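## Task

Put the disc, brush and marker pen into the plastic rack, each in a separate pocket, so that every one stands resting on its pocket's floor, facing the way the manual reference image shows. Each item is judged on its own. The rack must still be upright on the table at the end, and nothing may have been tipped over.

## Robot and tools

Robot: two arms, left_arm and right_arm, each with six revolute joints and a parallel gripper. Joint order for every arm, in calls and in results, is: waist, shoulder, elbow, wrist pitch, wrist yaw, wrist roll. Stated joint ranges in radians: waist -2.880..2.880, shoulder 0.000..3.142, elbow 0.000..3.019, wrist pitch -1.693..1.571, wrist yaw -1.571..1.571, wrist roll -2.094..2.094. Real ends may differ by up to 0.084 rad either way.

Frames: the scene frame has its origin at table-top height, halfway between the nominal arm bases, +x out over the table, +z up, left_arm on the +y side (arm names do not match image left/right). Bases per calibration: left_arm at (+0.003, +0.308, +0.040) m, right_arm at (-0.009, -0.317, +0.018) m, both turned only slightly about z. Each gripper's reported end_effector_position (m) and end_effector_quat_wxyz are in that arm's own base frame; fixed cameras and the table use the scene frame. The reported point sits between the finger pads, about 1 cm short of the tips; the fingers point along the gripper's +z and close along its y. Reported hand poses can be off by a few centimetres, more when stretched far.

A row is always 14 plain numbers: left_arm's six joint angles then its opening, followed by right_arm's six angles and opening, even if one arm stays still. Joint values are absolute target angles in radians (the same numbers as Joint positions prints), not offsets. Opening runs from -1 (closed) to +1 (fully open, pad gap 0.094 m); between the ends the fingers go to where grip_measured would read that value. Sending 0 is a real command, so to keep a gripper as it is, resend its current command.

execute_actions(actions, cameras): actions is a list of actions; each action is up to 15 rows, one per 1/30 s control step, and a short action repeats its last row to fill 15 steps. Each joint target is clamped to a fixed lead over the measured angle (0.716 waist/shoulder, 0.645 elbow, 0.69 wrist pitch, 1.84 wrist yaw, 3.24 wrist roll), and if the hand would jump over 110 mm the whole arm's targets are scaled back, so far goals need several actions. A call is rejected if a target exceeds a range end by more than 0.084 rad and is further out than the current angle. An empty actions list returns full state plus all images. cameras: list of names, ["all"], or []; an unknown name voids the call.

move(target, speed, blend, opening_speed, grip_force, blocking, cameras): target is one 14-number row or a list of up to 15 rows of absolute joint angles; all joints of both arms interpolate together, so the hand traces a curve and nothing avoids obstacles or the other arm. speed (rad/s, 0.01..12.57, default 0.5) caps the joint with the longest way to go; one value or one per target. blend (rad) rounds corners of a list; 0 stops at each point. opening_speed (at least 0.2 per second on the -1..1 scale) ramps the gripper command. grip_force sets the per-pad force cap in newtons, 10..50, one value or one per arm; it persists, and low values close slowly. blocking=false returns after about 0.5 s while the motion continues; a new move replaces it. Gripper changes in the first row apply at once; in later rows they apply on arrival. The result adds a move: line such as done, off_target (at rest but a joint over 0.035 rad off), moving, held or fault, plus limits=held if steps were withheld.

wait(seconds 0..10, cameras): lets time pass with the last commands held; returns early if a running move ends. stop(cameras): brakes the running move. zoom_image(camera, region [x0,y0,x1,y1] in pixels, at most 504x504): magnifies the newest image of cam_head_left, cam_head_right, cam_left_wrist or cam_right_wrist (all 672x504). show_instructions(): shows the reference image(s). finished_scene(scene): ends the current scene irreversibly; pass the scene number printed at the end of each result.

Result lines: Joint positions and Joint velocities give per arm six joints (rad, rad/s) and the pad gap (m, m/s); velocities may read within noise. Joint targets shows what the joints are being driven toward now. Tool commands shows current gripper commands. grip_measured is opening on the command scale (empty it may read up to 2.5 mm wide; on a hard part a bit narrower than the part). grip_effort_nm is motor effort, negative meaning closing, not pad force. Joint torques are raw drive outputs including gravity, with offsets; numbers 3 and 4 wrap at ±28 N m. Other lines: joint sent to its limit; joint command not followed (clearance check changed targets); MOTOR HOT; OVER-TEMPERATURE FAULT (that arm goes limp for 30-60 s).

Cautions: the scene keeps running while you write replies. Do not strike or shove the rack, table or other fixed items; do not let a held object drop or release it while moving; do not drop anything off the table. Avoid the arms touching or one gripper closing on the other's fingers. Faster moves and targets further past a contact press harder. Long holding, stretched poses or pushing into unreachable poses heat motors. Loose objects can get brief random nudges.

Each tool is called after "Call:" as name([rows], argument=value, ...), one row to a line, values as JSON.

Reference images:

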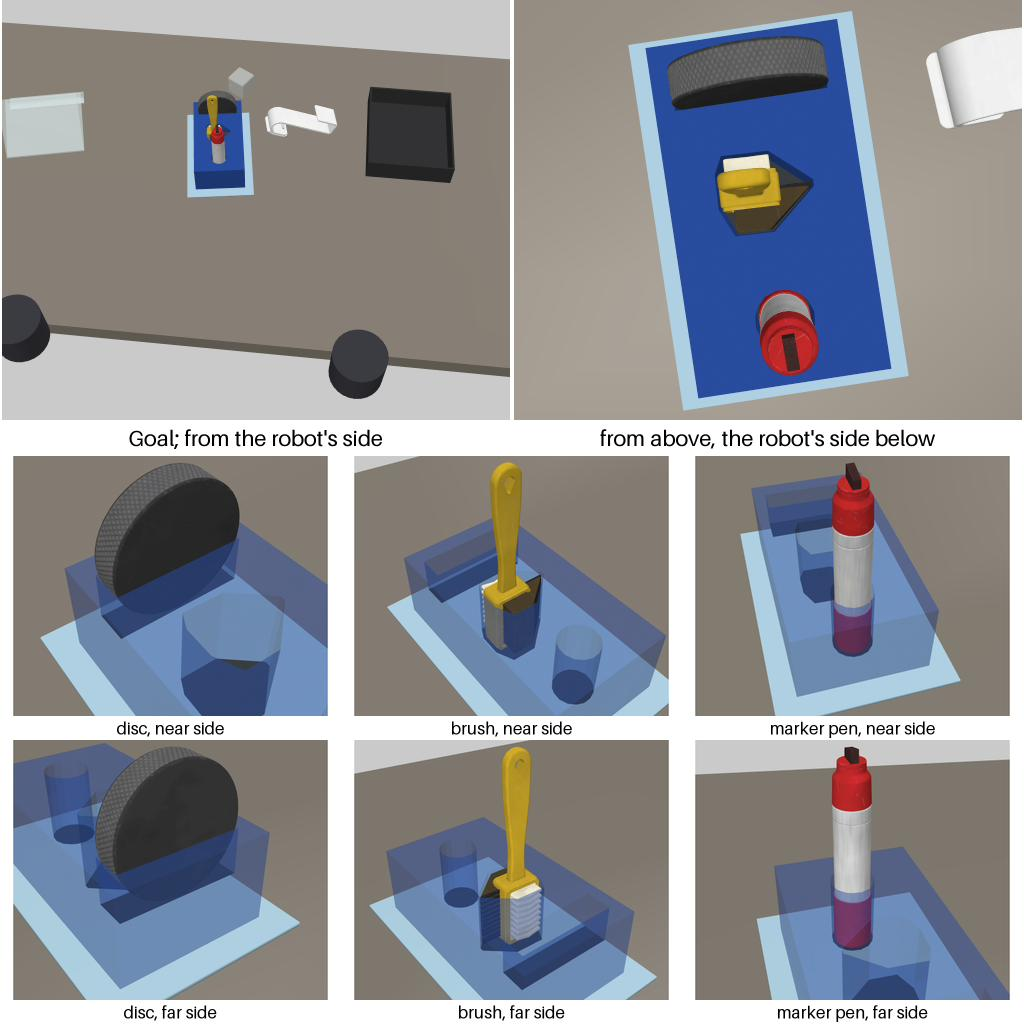

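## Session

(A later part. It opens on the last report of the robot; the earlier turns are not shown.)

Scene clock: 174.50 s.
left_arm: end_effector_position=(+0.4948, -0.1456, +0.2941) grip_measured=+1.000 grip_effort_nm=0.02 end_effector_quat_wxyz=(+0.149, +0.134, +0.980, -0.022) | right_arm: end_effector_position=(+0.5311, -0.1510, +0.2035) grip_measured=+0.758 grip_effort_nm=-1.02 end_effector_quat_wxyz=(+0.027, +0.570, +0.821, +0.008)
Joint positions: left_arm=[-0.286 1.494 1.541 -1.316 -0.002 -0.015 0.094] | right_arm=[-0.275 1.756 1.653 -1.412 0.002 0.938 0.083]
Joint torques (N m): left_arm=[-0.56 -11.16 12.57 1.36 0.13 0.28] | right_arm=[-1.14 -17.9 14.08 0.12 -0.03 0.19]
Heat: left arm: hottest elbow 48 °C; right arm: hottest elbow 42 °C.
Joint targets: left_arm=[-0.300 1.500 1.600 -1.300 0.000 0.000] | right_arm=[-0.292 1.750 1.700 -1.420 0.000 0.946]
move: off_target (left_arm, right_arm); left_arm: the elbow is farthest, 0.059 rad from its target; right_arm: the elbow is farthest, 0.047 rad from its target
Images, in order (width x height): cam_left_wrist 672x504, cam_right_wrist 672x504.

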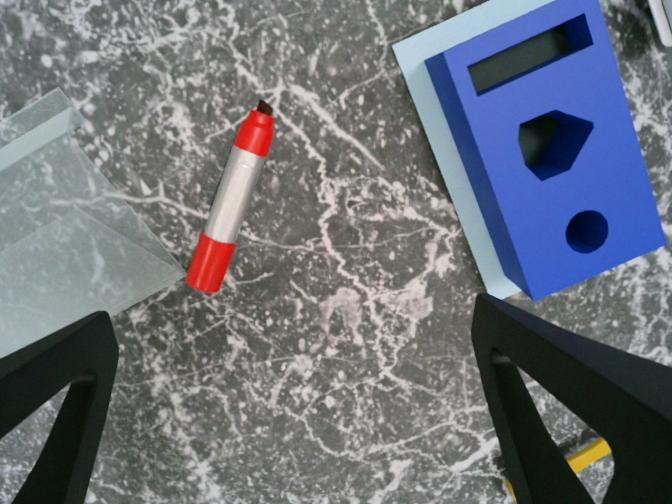

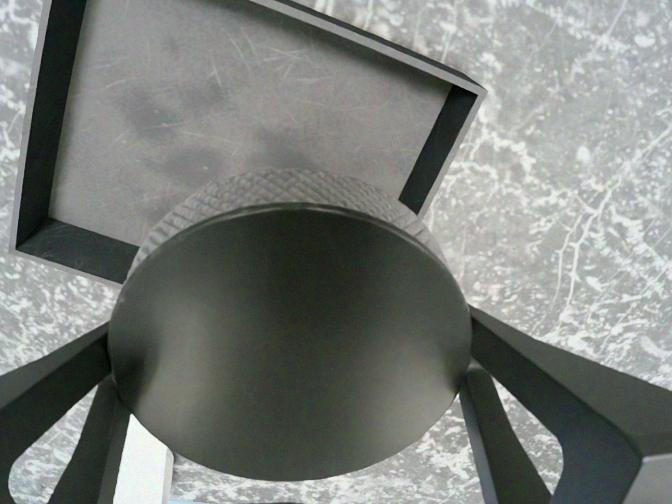

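Call:
move([
  [-0.3,1.5,1.6,-1.3,0,0,1,0.1,1.5,1.4,-0.6,0.2,0.5,-0.3],
  [-0.3,1.5,1.6,-1.3,0,0,1,0.6,1.6,1.1,0.5,0.44,0.04,-0.3],
  [-0.3,1.5,1.6,-1.3,0,0,1,0.597,1.87,0.98,0.85,0.44,0.04,-0.3],
], speed=[0.8,0.8,0.4], blend=[0.1,0.05,0], cameras=["cam_right_wrist","cam_left_wrist","cam_head_left"])

Scene clock: 191.60 s.
left_arm: end_effector_position=(+0.4948, -0.1456, +0.2941) grip_measured=+1.000 grip_effort_nm=0.02 end_effector_quat_wxyz=(+0.149, +0.134, +0.980, -0.022) | right_arm: end_effector_position=(+0.5936, +0.3133, +0.1557) grip_measured=+0.758 grip_effort_nm=-1.02 end_effector_quat_wxyz=(+0.680, -0.052, +0.729, +0.060)
Joint positions: left_arm=[-0.286 1.494 1.541 -1.316 -0.002 -0.015 0.094] | right_arm=[0.596 1.87 0.971 0.824 0.437 0.049 0.083]
Joint torques (N m): left_arm=[-0.32 -10.99 12.49 1.36 0.12 0.28] | right_arm=[0.73 -16.79 8.59 3.17 0.11 -0.03]
Heat: left arm: hottest elbow 49 °C; right arm: hottest elbow 46 °C.
Joint targets: left_arm=[-0.300 1.500 1.600 -1.300 0.000 0.000] | right_arm=[0.597 1.870 0.980 0.850 0.440 0.040]
move: off_target (left_arm); left_arm: the elbow is farthest, 0.059 rad from its target
Images, in order (width x height): cam_head_left 672x504, cam_left_wrist 672x504, cam_right_wrist 672x504.

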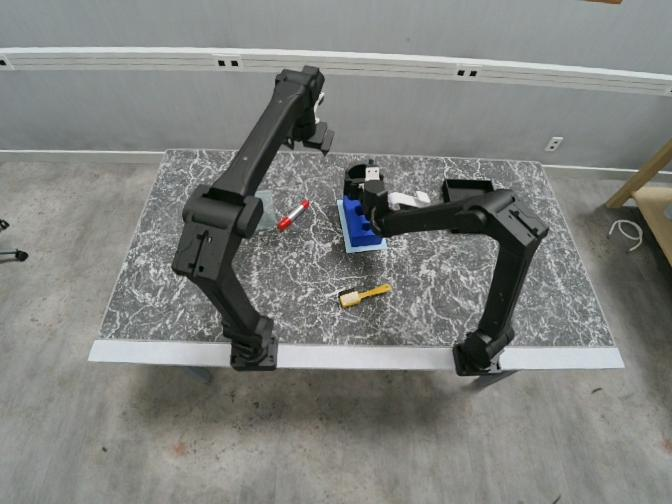

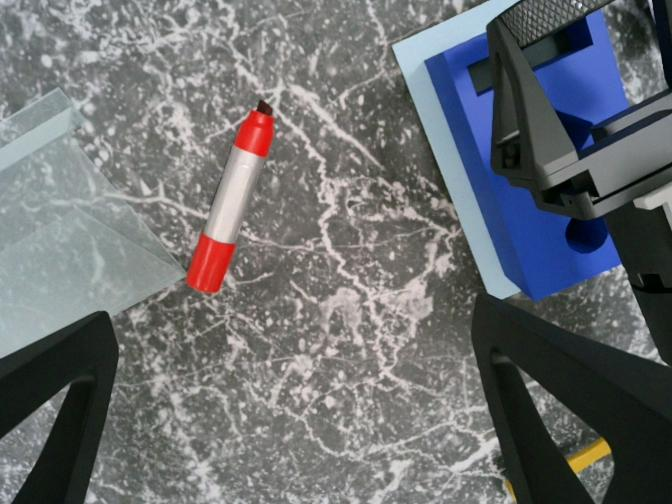

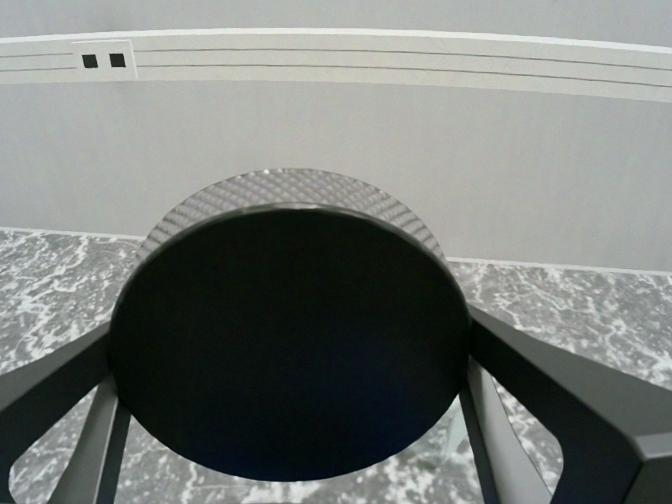

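Call:
move(target=[-0.3,1.4,1.52,-1.1,0.0,0,1,0.597,1.87,0.98,0.85,0.44,0.04,-0.3], speed=0.5, cameras=["cam_left_wrist","cam_head_right"])

Call:
zoom_image(camera="cam_head_right", region=[330, 150, 420, 260])

Scene clock: 195.93 s.
left_arm: end_effector_position=(+0.5158, -0.1518, +0.3515) grip_measured=+1.000 grip_effort_nm=0.02 end_effector_quat_wxyz=(+0.279, +0.129, +0.951, -0.041) | right_arm: end_effector_position=(+0.5936, +0.3133, +0.1557) grip_measured=+0.758 grip_effort_nm=-1.02 end_effector_quat_wxyz=(+0.680, -0.052, +0.729, +0.060)
Joint positions: left_arm=[-0.286 1.4 1.518 -1.118 -0.002 -0.015 0.094] | right_arm=[0.596 1.87 0.971 0.824 0.437 0.049 0.083]
Joint torques (N m): left_arm=[-0.21 -10.05 8.73 1.87 0.13 0.29] | right_arm=[1.44 -16.85 8.61 3.17 0.12 -0.04]
Heat: left arm: hottest elbow 49 °C; right arm: hottest elbow 45 °C.
Joint targets: left_arm=[-0.300 1.400 1.520 -1.100 0.000 0.000] | right_arm=[0.597 1.870 0.980 0.850 0.440 0.040]
move: done
Images, in order (width x height): cam_head_right 672x504, cam_left_wrist 672x504.

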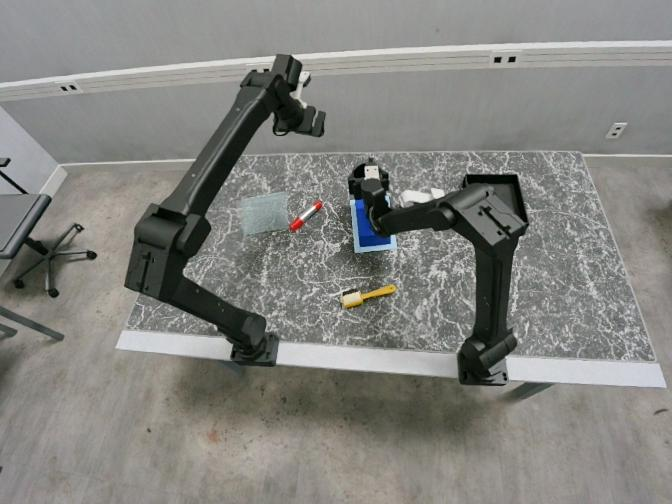

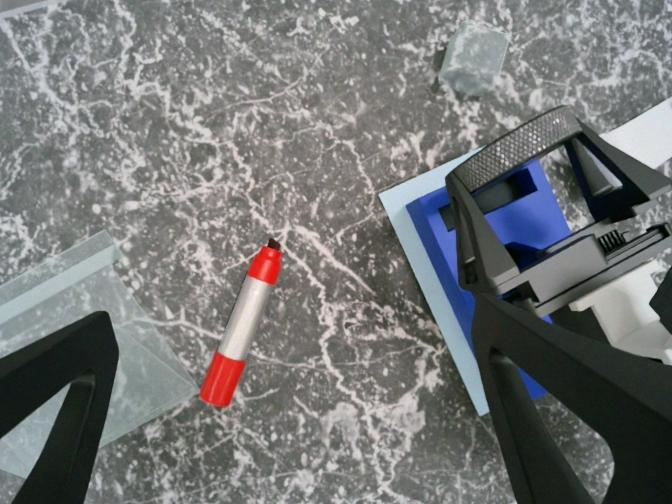

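Scaled by 4.582 from the camera's 672x504 image, which has a finer 960x720 frame.

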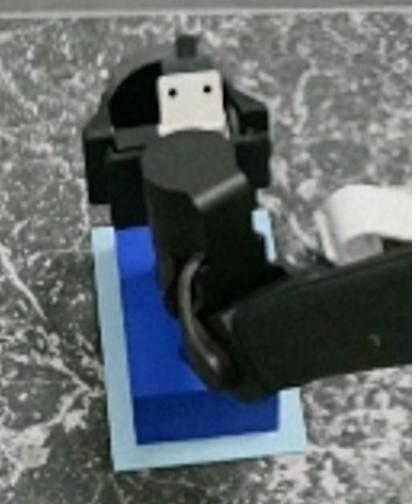

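Call:
move(target=[-0.3,1.4,1.52,-1.1,0.0,0,1,0.577,1.922,0.889,0.977,0.424,0.03,-0.3], speed=0.3, cameras=["cam_left_wrist"])

Call:
zoom_image(camera="cam_left_wrist", region=[380, 80, 620, 260])

Scene clock: 206.73 s.
left_arm: end_effector_position=(+0.5158, -0.1518, +0.3515) grip_measured=+1.000 grip_effort_nm=0.02 end_effector_quat_wxyz=(+0.279, +0.129, +0.951, -0.041) | right_arm: end_effector_position=(+0.5716, +0.2980, +0.1129) grip_measured=+0.758 grip_effort_nm=-1.02 end_effector_quat_wxyz=(+0.676, -0.060, +0.733, +0.056)
Joint positions: left_arm=[-0.286 1.4 1.518 -1.118 -0.002 -0.015 0.094] | right_arm=[0.593 1.921 0.881 0.951 0.427 0.039 0.083]
Joint torques (N m): left_arm=[-0.32 -10.23 8.77 1.87 0.12 0.29] | right_arm=[-0.26 -15.62 7.45 2.96 -0.1 0.03]
Heat: left arm: hottest elbow 47 °C; right arm: hottest elbow 43 °C.
Joint targets: left_arm=[-0.300 1.400 1.520 -1.100 0.000 0.000] | right_arm=[0.577 1.922 0.889 0.977 0.424 0.030]
move: done
Images, in order (width x height): cam_left_wrist 672x504.

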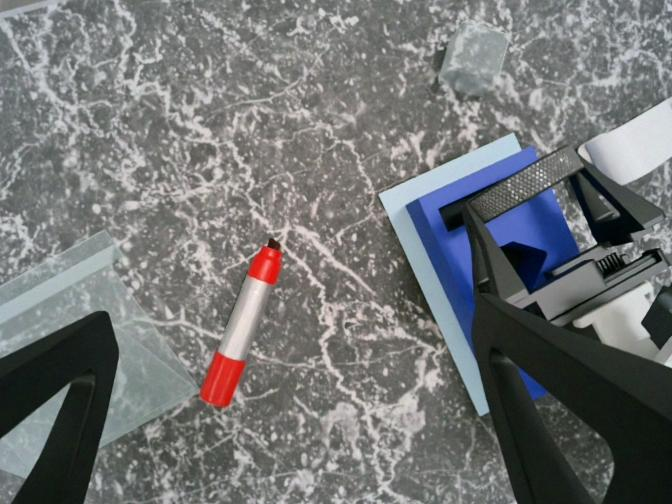

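Scaled by 2.100 from the camera's 672x504 image, which has a finer 960x720 frame.

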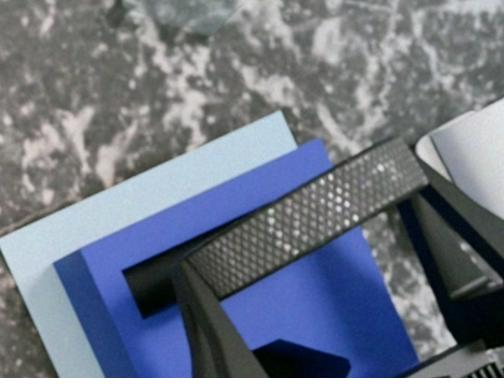

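Call:
move(target=[-0.3,1.4,1.52,-1.1,0.0,0,1,0.622,1.953,0.925,0.99,0.511,0.03,-0.3], speed=0.2, cameras=["cam_left_wrist"])

Call:
zoom_image(camera="cam_left_wrist", region=[380, 80, 620, 260])

Scene clock: 220.33 s.
left_arm: end_effector_position=(+0.5158, -0.1518, +0.3515) grip_measured=+1.000 grip_effort_nm=0.02 end_effector_quat_wxyz=(+0.279, +0.129, +0.951, -0.041) | right_arm: end_effector_position=(+0.5702, +0.2928, +0.1029) grip_measured=+0.758 grip_effort_nm=-1.02 end_effector_quat_wxyz=(+0.676, -0.039, +0.735, +0.030)
Joint positions: left_arm=[-0.286 1.4 1.518 -1.118 -0.002 -0.015 0.094] | right_arm=[0.607 1.945 0.885 0.965 0.508 0.039 0.083]
Joint torques (N m): left_arm=[-0.32 -10.34 8.81 1.91 0.13 0.28] | right_arm=[1.96 -15.44 9.78 3.04 0.14 -0.02]
Heat: left arm: hottest elbow 45 °C; right arm: hottest elbow 41 °C.
Joint targets: left_arm=[-0.300 1.400 1.520 -1.100 0.000 0.000] | right_arm=[0.622 1.953 0.925 0.990 0.511 0.030]
move: off_target (right_arm); right_arm: the elbow is farthest, 0.040 rad from its target
Images, in order (width x height): cam_left_wrist 672x504.

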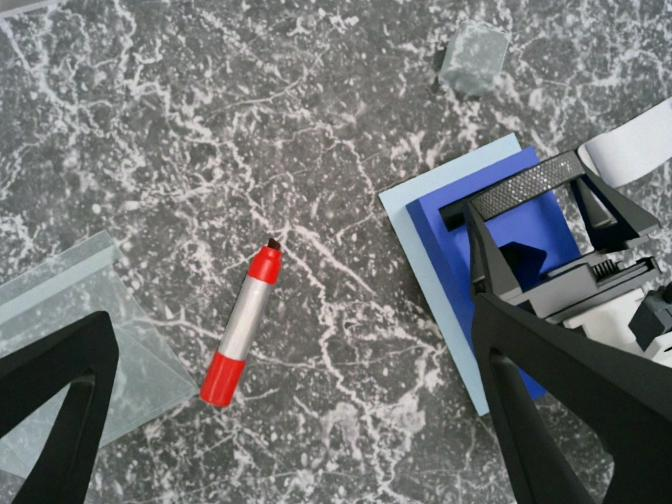

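Scaled by 2.100 from the camera's 672x504 image, which has a finer 960x720 frame.

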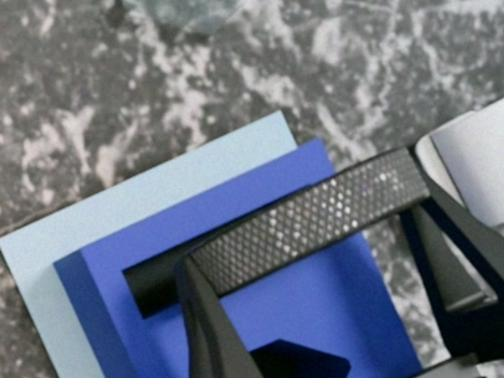

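Call:
move(target=[-0.3,1.4,1.52,-1.1,0.0,0,1,0.6535,1.968,0.972,0.965,0.592,0.038,-0.3], speed=0.2, cameras=["cam_left_wrist"])

Call:
zoom_image(camera="cam_left_wrist", region=[380, 80, 620, 260])

Scene clock: 234.60 s.
left_arm: end_effector_position=(+0.5158, -0.1518, +0.3515) grip_measured=+1.000 grip_effort_nm=0.01 end_effector_quat_wxyz=(+0.279, +0.129, +0.951, -0.041) | right_arm: end_effector_position=(+0.5740, +0.3071, +0.1155) grip_measured=+0.758 grip_effort_nm=-1.03 end_effector_quat_wxyz=(+0.689, -0.017, +0.725, +0.019)
Joint positions: left_arm=[-0.286 1.4 1.518 -1.118 -0.002 -0.015 0.094] | right_arm=[0.641 1.957 0.931 0.965 0.589 0.039 0.083]
Joint torques (N m): left_arm=[-0.15 -10.29 8.79 1.91 0.12 0.29] | right_arm=[2.2 -15.68 10.28 2.13 0.13 0.09]
Heat: left arm: hottest elbow 44 °C; right arm: hottest elbow 42 °C.
Joint targets: left_arm=[-0.300 1.400 1.520 -1.100 0.000 0.000] | right_arm=[0.654 1.968 0.972 0.965 0.592 0.038]
move: off_target (right_arm); right_arm: the elbow is farthest, 0.041 rad from its target
Images, in order (width x height): cam_left_wrist 672x504.

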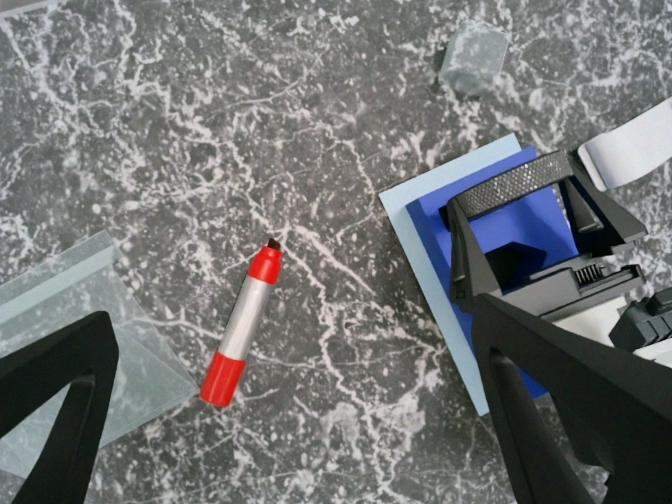

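Scaled by 2.100 from the camera's 672x504 image, which has a finer 960x720 frame.

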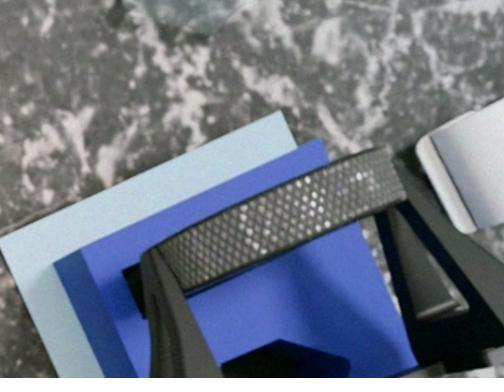

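Call:
move(target=[-0.3,1.4,1.52,-1.1,0.0,0,1,0.6535,2.023,0.972,1.045,0.592,0.038,-0.3], speed=0.1, cameras=["cam_left_wrist"])

Call:
zoom_image(camera="cam_left_wrist", region=[380, 80, 620, 260])

Scene clock: 238.73 s.
left_arm: end_effector_position=(+0.5158, -0.1518, +0.3515) grip_measured=+1.000 grip_effort_nm=0.02 end_effector_quat_wxyz=(+0.279, +0.129, +0.951, -0.041) | right_arm: end_effector_position=(+0.5736, +0.3065, +0.0963) grip_measured=+0.758 grip_effort_nm=-1.02 end_effector_quat_wxyz=(+0.690, -0.015, +0.723, +0.020)
Joint positions: left_arm=[-0.286 1.4 1.518 -1.118 -0.002 -0.015 0.094] | right_arm=[0.641 2.008 0.931 1.022 0.59 0.039 0.083]
Joint torques (N m): left_arm=[-0.21 -10.4 8.81 1.92 0.13 0.28] | right_arm=[1.73 -15.33 9.83 2.91 0.08 0.06]
Heat: left arm: hottest elbow 44 °C; right arm: hottest elbow 42 °C.
Joint targets: left_arm=[-0.300 1.400 1.520 -1.100 0.000 0.000] | right_arm=[0.654 2.023 0.972 1.045 0.592 0.038]
move: off_target (right_arm); right_arm: the elbow is farthest, 0.041 rad from its target
Images, in order (width x height): cam_left_wrist 672x504.

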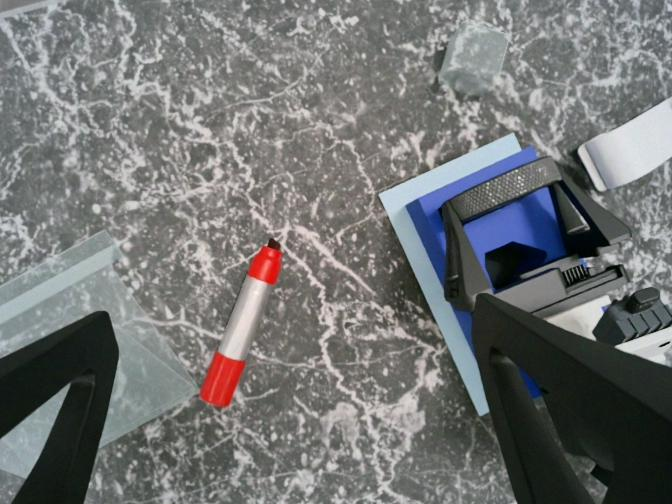

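Scaled by 2.100 from the camera's 672x504 image, which has a finer 960x720 frame.

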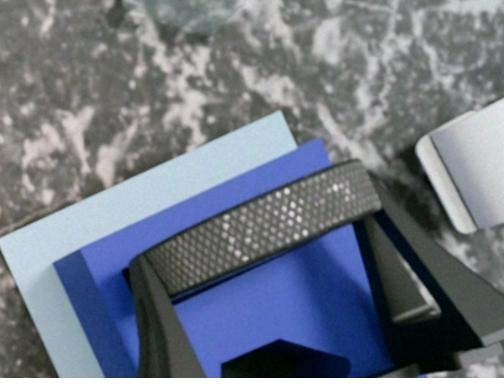

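Call:
move(target=[-0.3,1.4,1.52,-1.1,0.0,0,1,0.6535,2.053,0.972,1.075,0.592,0.038,-0.3], speed=0.08, cameras=["cam_left_wrist","cam_head_right"])

Call:
zoom_image(camera="cam_left_wrist", region=[380, 80, 620, 260])

Call:
zoom_image(camera="cam_head_right", region=[330, 150, 420, 260])

Scene clock: 244.10 s.
left_arm: end_effector_position=(+0.5158, -0.1518, +0.3515) grip_measured=+1.000 grip_effort_nm=0.02 end_effector_quat_wxyz=(+0.279, +0.129, +0.951, -0.041) | right_arm: end_effector_position=(+0.5727, +0.3073, +0.0908) grip_measured=+0.758 grip_effort_nm=-1.02 end_effector_quat_wxyz=(+0.695, -0.012, +0.718, +0.023)
Joint positions: left_arm=[-0.286 1.4 1.518 -1.118 -0.002 -0.015 0.094] | right_arm=[0.643 2.031 0.931 1.061 0.592 0.038 0.083]
Joint torques (N m): left_arm=[-0.15 -10.34 8.79 1.87 0.14 0.28] | right_arm=[1.9 -14.68 9.62 2.59 -0.02 0.09]
Heat: left arm: hottest elbow 44 °C; right arm: hottest elbow 42 °C.
Joint targets: left_arm=[-0.300 1.400 1.520 -1.100 0.000 0.000] | right_arm=[0.654 2.053 0.972 1.075 0.592 0.038]
move: off_target (right_arm); right_arm: the elbow is farthest, 0.041 rad from its target
Images, in order (width x height): cam_head_right 672x504, cam_left_wrist 672x504.

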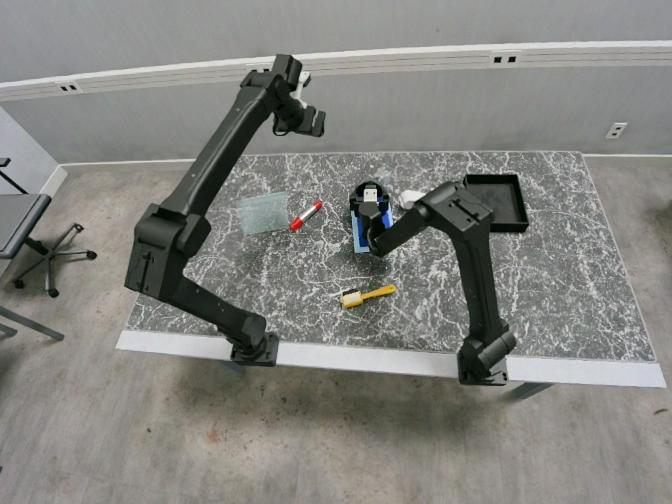

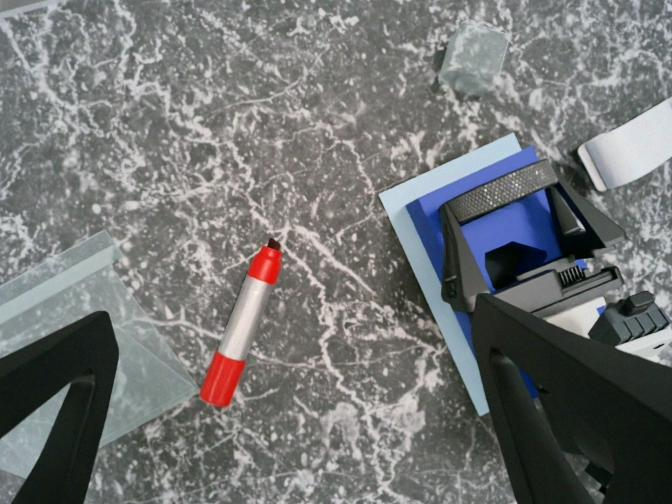

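Scaled by 2.100 from the camera's 672x504 image, which has a finer 960x720 frame.

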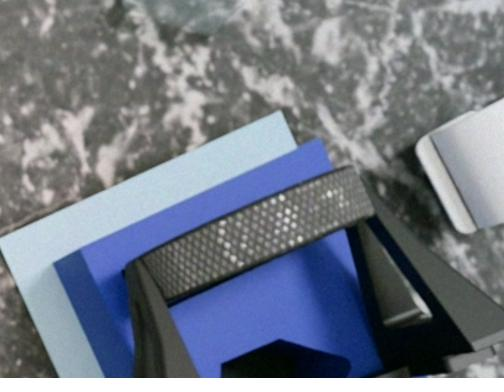

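Scaled by 4.582 from the camera's 672x504 image, which has a finer 960x720 frame.

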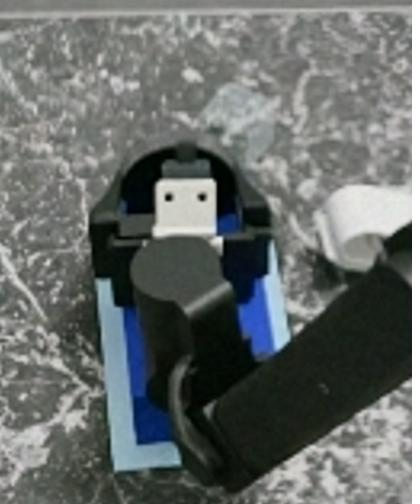

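Call:
move([
  [-0.3,1.4,1.52,-1.1,0,0,1,0.635,1.915,0.982,0.744,0.579,0.12,-0.3],
  [-0.3,1.4,1.52,-1.1,0,0,1,0.620,1.85,1.018,0.482,0.546,0.218,-0.3],
], speed=0.2, blend=[0.03,0], grip_force=[50,15], cameras=["cam_left_wrist","cam_head_right"])

Call:
zoom_image(camera="cam_left_wrist", region=[380, 80, 620, 260])

Call:
zoom_image(camera="cam_head_right", region=[330, 150, 420, 260])

Scene clock: 268.00 s.
left_arm: end_effector_position=(+0.5158, -0.1518, +0.3515) grip_measured=+1.000 grip_effort_nm=0.02 end_effector_quat_wxyz=(+0.279, +0.129, +0.951, -0.041) | right_arm: end_effector_position=(+0.5737, +0.3086, +0.0882) grip_measured=+0.775 grip_effort_nm=-0.38 end_effector_quat_wxyz=(+0.578, -0.023, +0.815, +0.012)
Joint positions: left_arm=[-0.286 1.4 1.518 -1.118 -0.002 -0.015 0.094] | right_arm=[0.634 1.874 0.983 0.494 0.548 0.209 0.083]
Joint torques (N m): left_arm=[-0.21 -10.34 8.83 1.89 0.12 0.28] | right_arm=[0.03 -18.84 10.73 1.54 0.06 0.17]
Heat: left arm: hottest elbow 42 °C; right arm: hottest elbow 41 °C.
Joint targets: left_arm=[-0.300 1.400 1.520 -1.100 0.000 0.000] | right_arm=[0.620 1.850 1.018 0.482 0.546 0.218]
grip_force (N): 50, 15
move: done
Images, in order (width x height): cam_head_right 672x504, cam_left_wrist 672x504.

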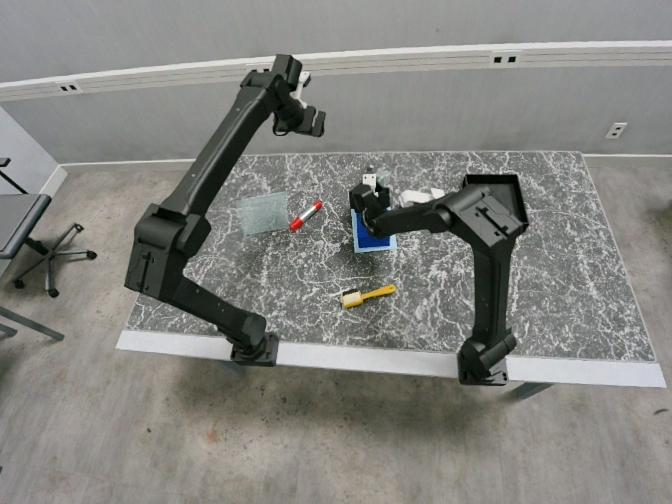

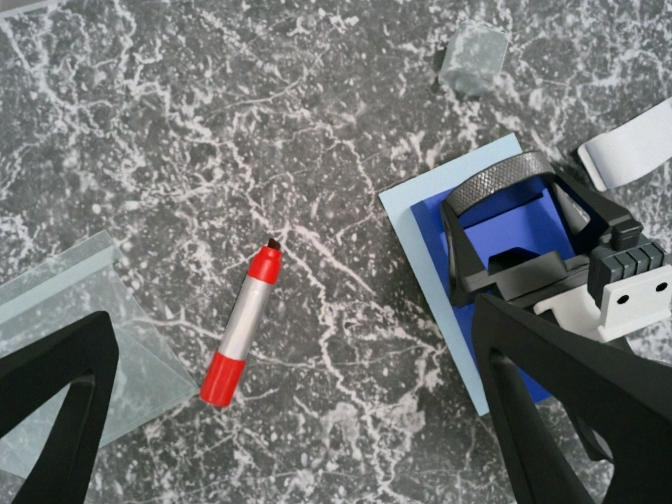

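Scaled by 2.100 from the camera's 672x504 image, which has a finer 960x720 frame.

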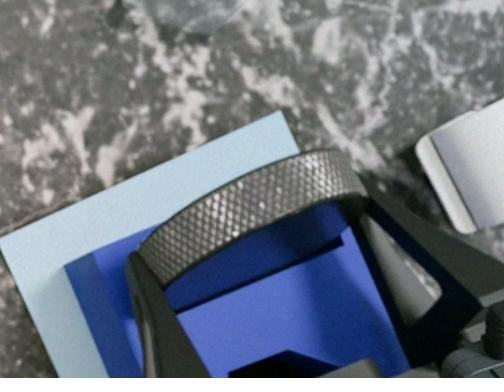

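Scaled by 4.582 from the camera's 672x504 image, which has a finer 960x720 frame.

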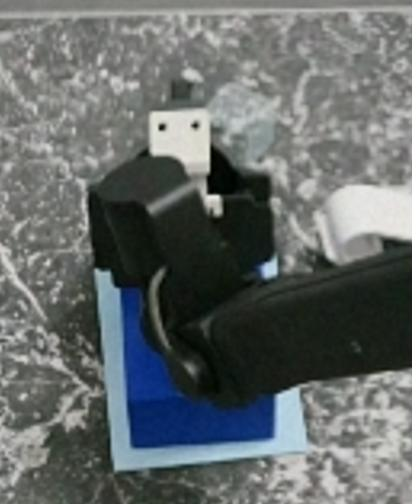

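Call:
move(target=[-0.3,1.4,1.52,-1.1,0,0,1,0.620,1.78,1.018,0.41,0.546,0.218,-0.3], speed=0.2, grip_force=[50,50], cameras=["cam_left_wrist","cam_head_right"])

Call:
zoom_image(camera="cam_left_wrist", region=[380, 80, 620, 260])

Call:
zoom_image(camera="cam_head_right", region=[330, 150, 420, 260])

Scene clock: 275.23 s.
left_arm: end_effector_position=(+0.5158, -0.1518, +0.3515) grip_measured=+1.000 grip_effort_nm=0.02 end_effector_quat_wxyz=(+0.279, +0.129, +0.951, -0.041) | right_arm: end_effector_position=(+0.5679, +0.3049, +0.0898) grip_measured=+0.758 grip_effort_nm=-1.02 end_effector_quat_wxyz=(+0.558, -0.026, +0.830, +0.005)
Joint positions: left_arm=[-0.286 1.4 1.518 -1.118 -0.002 -0.015 0.094] | right_arm=[0.633 1.841 0.983 0.401 0.543 0.227 0.083]
Joint torques (N m): left_arm=[-0.21 -10.23 8.79 1.88 0.12 0.28] | right_arm=[-0.73 -21.83 10.99 2.62 0.27 0]
Heat: left arm: hottest elbow 42 °C; right arm: hottest elbow 41 °C.
Joint targets: left_arm=[-0.300 1.400 1.520 -1.100 0.000 0.000] | right_arm=[0.620 1.780 1.018 0.410 0.546 0.218]
move: off_target (right_arm); right_arm: the shoulder is farthest, 0.061 rad from its target
Images, in order (width x height): cam_head_right 672x504, cam_left_wrist 672x504.

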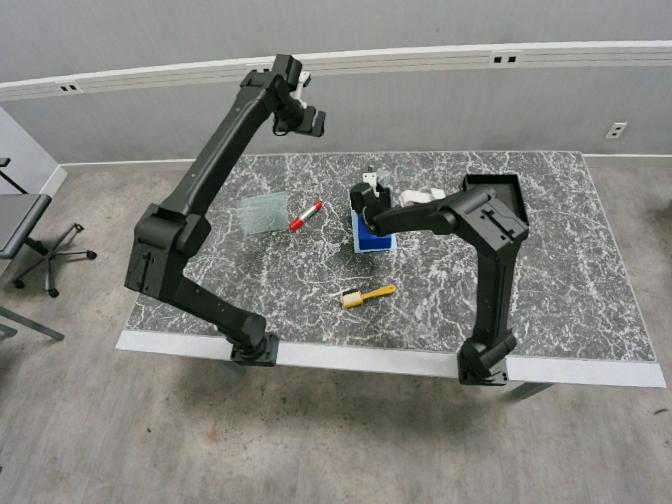

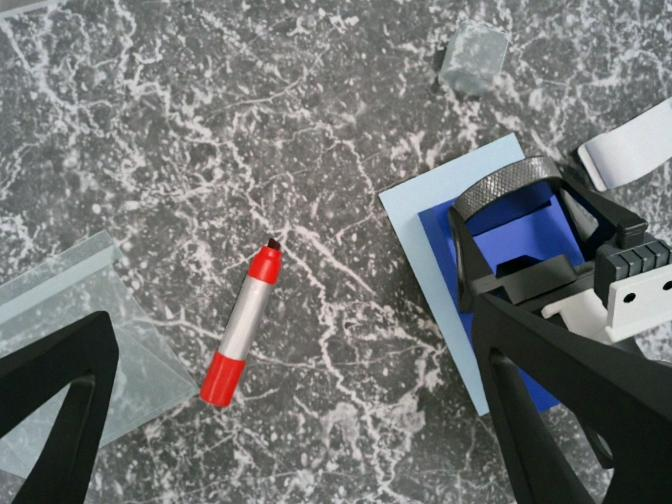

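Scaled by 2.100 from the camera's 672x504 image, which has a finer 960x720 frame.

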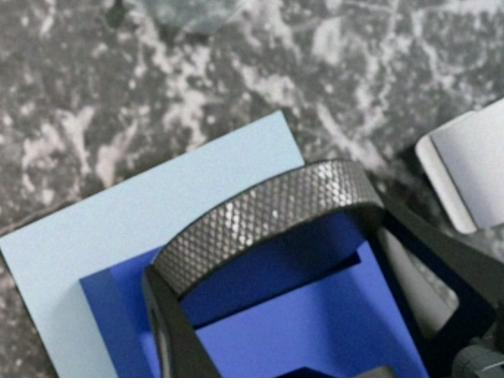

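Scaled by 4.582 from the camera's 672x504 image, which has a finer 960x720 frame.

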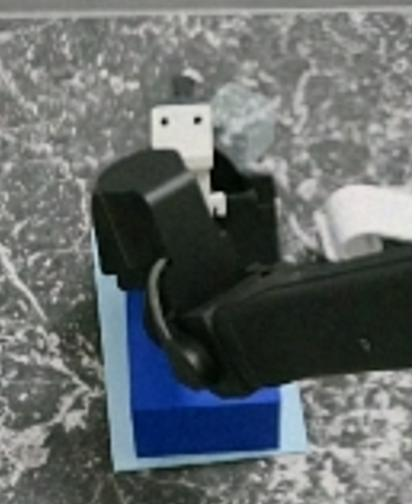

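Call:
move([
  [-0.3,1.4,1.52,-1.1,0,0,1,0.645,1.935,0.945,0.775,0.576,0.125,-0.3],
  [-0.3,1.4,1.52,-1.1,0,0,1,0.655,2.005,0.925,1.015,0.592,0.04,-0.3],
], speed=0.2, blend=[0.03,0], cameras=["cam_left_wrist","cam_head_right"])

Call:
zoom_image(camera="cam_left_wrist", region=[380, 80, 620, 260])

Call:
zoom_image(camera="cam_head_right", region=[330, 150, 420, 260])

Scene clock: 289.80 s.
left_arm: end_effector_position=(+0.5158, -0.1518, +0.3515) grip_measured=+1.000 grip_effort_nm=0.02 end_effector_quat_wxyz=(+0.279, +0.129, +0.951, -0.041) | right_arm: end_effector_position=(+0.5684, +0.3032, +0.0884) grip_measured=+0.758 grip_effort_nm=-1.02 end_effector_quat_wxyz=(+0.678, -0.019, +0.735, +0.016)
Joint positions: left_arm=[-0.286 1.4 1.518 -1.118 -0.002 -0.015 0.094] | right_arm=[0.642 1.996 0.914 0.985 0.591 0.053 0.083]
Joint torques (N m): left_arm=[-0.21 -10.23 8.79 1.91 0.12 0.28] | right_arm=[2.02 -15.85 7.21 3.26 0.06 -0.1]
Heat: left arm: hottest elbow 42 °C; right arm: hottest elbow 41 °C.
Joint targets: left_arm=[-0.300 1.400 1.520 -1.100 0.000 0.000] | right_arm=[0.655 2.005 0.925 1.015 0.592 0.040]
move: done
Images, in order (width x height): cam_head_right 672x504, cam_left_wrist 672x504.

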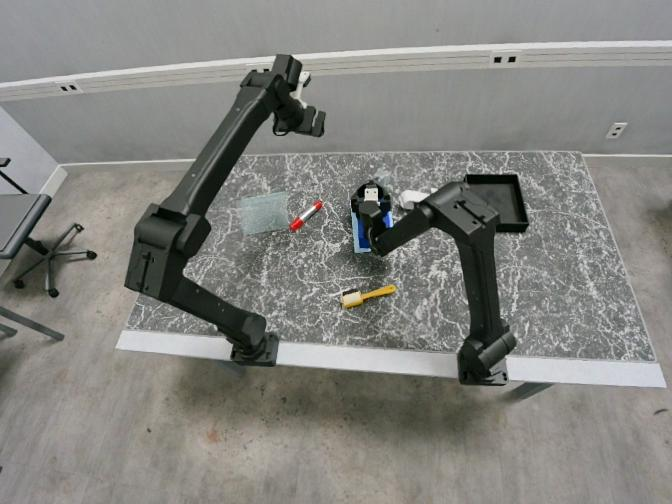

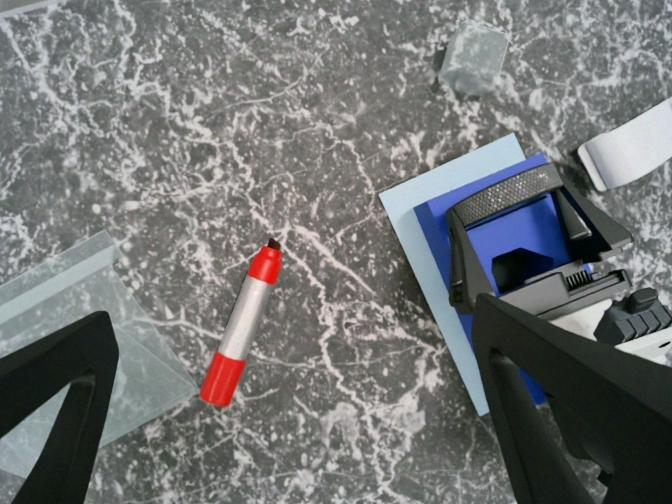

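Scaled by 2.100 from the camera's 672x504 image, which has a finer 960x720 frame.

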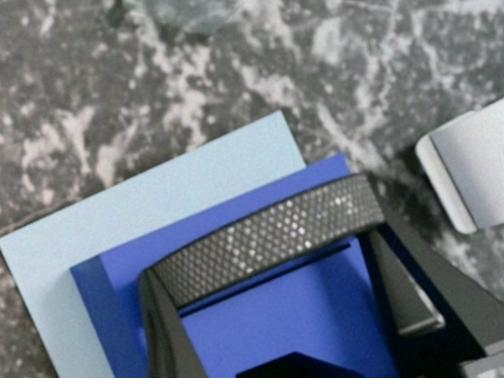

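Scaled by 4.582 from the camera's 672x504 image, which has a finer 960x720 frame.

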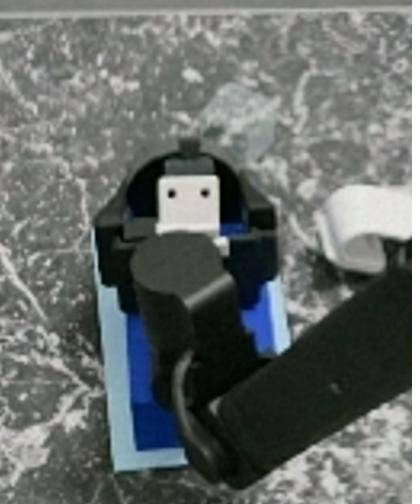

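Call:
move([
  [-0.53,1.85,2.1,-1.5,0,0.919,-0.1,0.655,2.005,0.925,1.015,0.592,0.04,-0.3],
  [-0.535,2.06,2.11,-1.57,0,0.919,-0.1,0.655,2.005,0.925,1.015,0.592,0.04,-0.3],
], speed=[0.6,0.3], blend=[0.05,0], cameras=["cam_left_wrist","cam_head_right"])

Scene clock: 298.63 s.
left_arm: end_effector_position=(+0.5581, -0.3213, +0.1756) grip_measured=-0.097 grip_effort_nm=-0.11 end_effector_quat_wxyz=(-0.003, +0.654, +0.756, +0.000) | right_arm: end_effector_position=(+0.5684, +0.3032, +0.0884) grip_measured=+0.758 grip_effort_nm=-1.02 end_effector_quat_wxyz=(+0.678, -0.019, +0.735, +0.016)
Joint positions: left_arm=[-0.522 2.073 2.056 -1.56 -0.001 0.904 0.042] | right_arm=[0.642 1.996 0.914 0.985 0.591 0.053 0.083]
Joint torques (N m): left_arm=[-0.03 -20.07 11.67 -0.35 0.17 0.29] | right_arm=[2.26 -15.79 7.21 3.3 0.06 -0.02]
Heat: left arm: hottest elbow 42 °C; right arm: hottest elbow 40 °C.
Joint targets: left_arm=[-0.535 2.060 2.110 -1.570 0.000 0.919] | right_arm=[0.655 2.005 0.925 1.015 0.592 0.040]
move: off_target (left_arm); left_arm: the elbow is farthest, 0.054 rad from its target
Images, in order (width x height): cam_head_right 672x504, cam_left_wrist 672x504.

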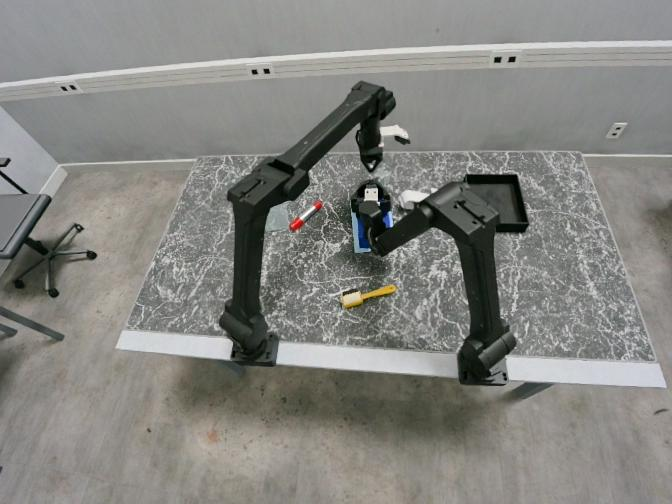

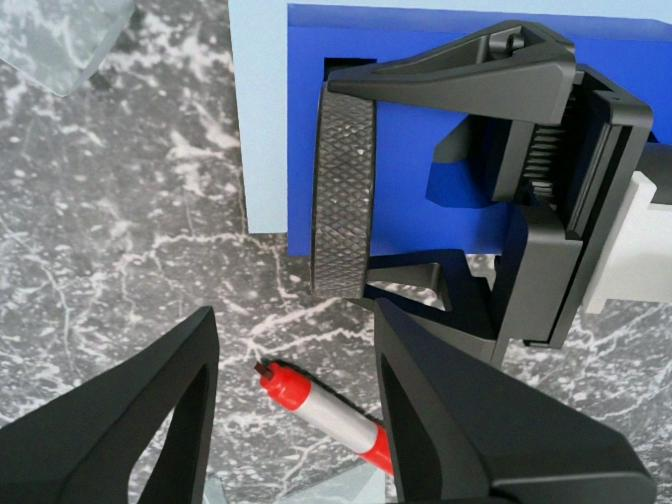

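Call:
move(target=[-0.555,2.037,1.91,-1.422,0,0.987,-0.1,0.655,2.005,0.925,1.015,0.592,0.04,-0.3], speed=0.2, cameras=["cam_left_wrist"])

Scene clock: 309.10 s.
left_arm: end_effector_position=(+0.5434, -0.3265, +0.1263) grip_measured=-0.097 grip_effort_nm=-0.11 end_effector_quat_wxyz=(-0.008, +0.686, +0.727, -0.001) | right_arm: end_effector_position=(+0.5684, +0.3032, +0.0884) grip_measured=+0.758 grip_effort_nm=-1.02 end_effector_quat_wxyz=(+0.678, -0.019, +0.735, +0.016)
Joint positions: left_arm=[-0.541 2.062 1.909 -1.433 -0.001 0.972 0.042] | right_arm=[0.642 1.996 0.914 0.985 0.591 0.053 0.083]
Joint torques (N m): left_arm=[-0.32 -20.66 7.79 0.54 0.16 0.29] | right_arm=[1.96 -16.62 7.28 3.12 0.06 -0.04]
Heat: left arm: hottest elbow 43 °C; right arm: hottest elbow 40 °C.
Joint targets: left_arm=[-0.555 2.037 1.910 -1.422 0.000 0.987] | right_arm=[0.655 2.005 0.925 1.015 0.592 0.040]
move: done
Images, in order (width x height): cam_left_wrist 672x504.

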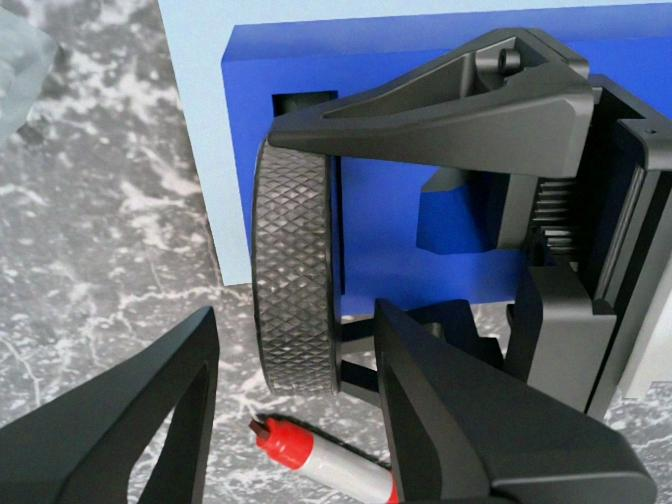

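Call:
move(target=[-0.565,2.065,1.857,-1.341,0,0.977,-0.1,0.655,2.005,0.925,1.015,0.592,0.04,-0.3], speed=0.15, cameras=["cam_left_wrist"])

Scene clock: 314.63 s.
left_arm: end_effector_position=(+0.5428, -0.3338, +0.1065) grip_measured=-0.097 grip_effort_nm=-0.11 end_effector_quat_wxyz=(+0.006, +0.690, +0.724, +0.002) | right_arm: end_effector_position=(+0.5684, +0.3032, +0.0884) grip_measured=+0.758 grip_effort_nm=-1.02 end_effector_quat_wxyz=(+0.678, -0.019, +0.735, +0.016)
Joint positions: left_arm=[-0.551 2.062 1.856 -1.353 -0.001 0.972 0.042] | right_arm=[0.642 1.996 0.914 0.985 0.591 0.053 0.083]
Joint torques (N m): left_arm=[-0.32 -18.49 7.73 0.68 0.16 0.18] | right_arm=[2.02 -15.85 7.32 3.21 0.05 -0.06]
Heat: left arm: hottest elbow 42 °C; right arm: hottest elbow 40 °C.
Joint targets: left_arm=[-0.565 2.065 1.857 -1.341 0.000 0.977] | right_arm=[0.655 2.005 0.925 1.015 0.592 0.040]
move: done
Images, in order (width x height): cam_left_wrist 672x504.

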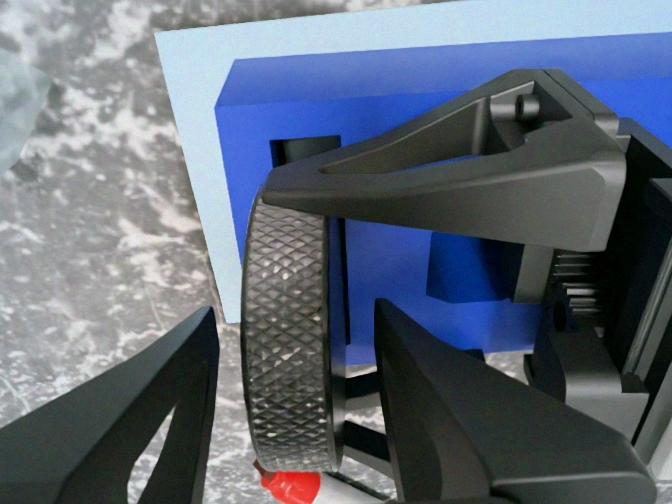

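Call:
move([
  [-0.565,2.065,1.857,-1.341,0,0.977,-0.1,0.655,2.005,0.925,1.015,0.592,0.04,-0.3],
  [-0.565,2.065,1.857,-1.341,0,0.977,-1,0.655,2.005,0.925,1.015,0.592,0.04,-0.3],
], speed=0.15, opening_speed=0.3, cameras=["cam_left_wrist"])

Scene clock: 320.87 s.
left_arm: end_effector_position=(+0.5432, -0.3342, +0.1065) grip_measured=-0.553 grip_effort_nm=-1.01 end_effector_quat_wxyz=(+0.007, +0.690, +0.724, +0.002) | right_arm: end_effector_position=(+0.5682, +0.3034, +0.0885) grip_measured=+0.758 grip_effort_nm=-1.02 end_effector_quat_wxyz=(+0.678, -0.019, +0.735, +0.016)
Joint positions: left_arm=[-0.551 2.062 1.856 -1.351 -0.001 0.972 0.021] | right_arm=[0.642 1.997 0.914 0.986 0.592 0.052 0.083]
Joint torques (N m): left_arm=[-0.21 -18.49 7.71 0.53 0.14 0.18] | right_arm=[1.85 -16.56 7.36 3.04 0.03 -0.04]
Heat: left arm: hottest elbow 42 °C; right arm: hottest elbow 39 °C.
Joint targets: left_arm=[-0.565 2.065 1.857 -1.341 0.000 0.977] | right_arm=[0.655 2.005 0.925 1.015 0.592 0.040]
move: done
Images, in order (width x height): cam_left_wrist 672x504.

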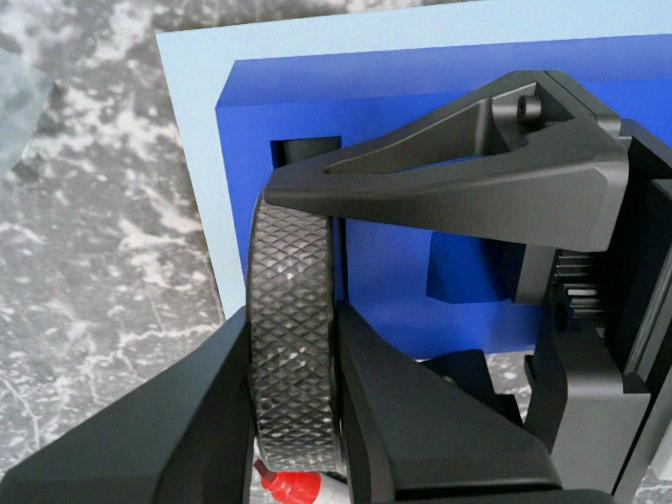

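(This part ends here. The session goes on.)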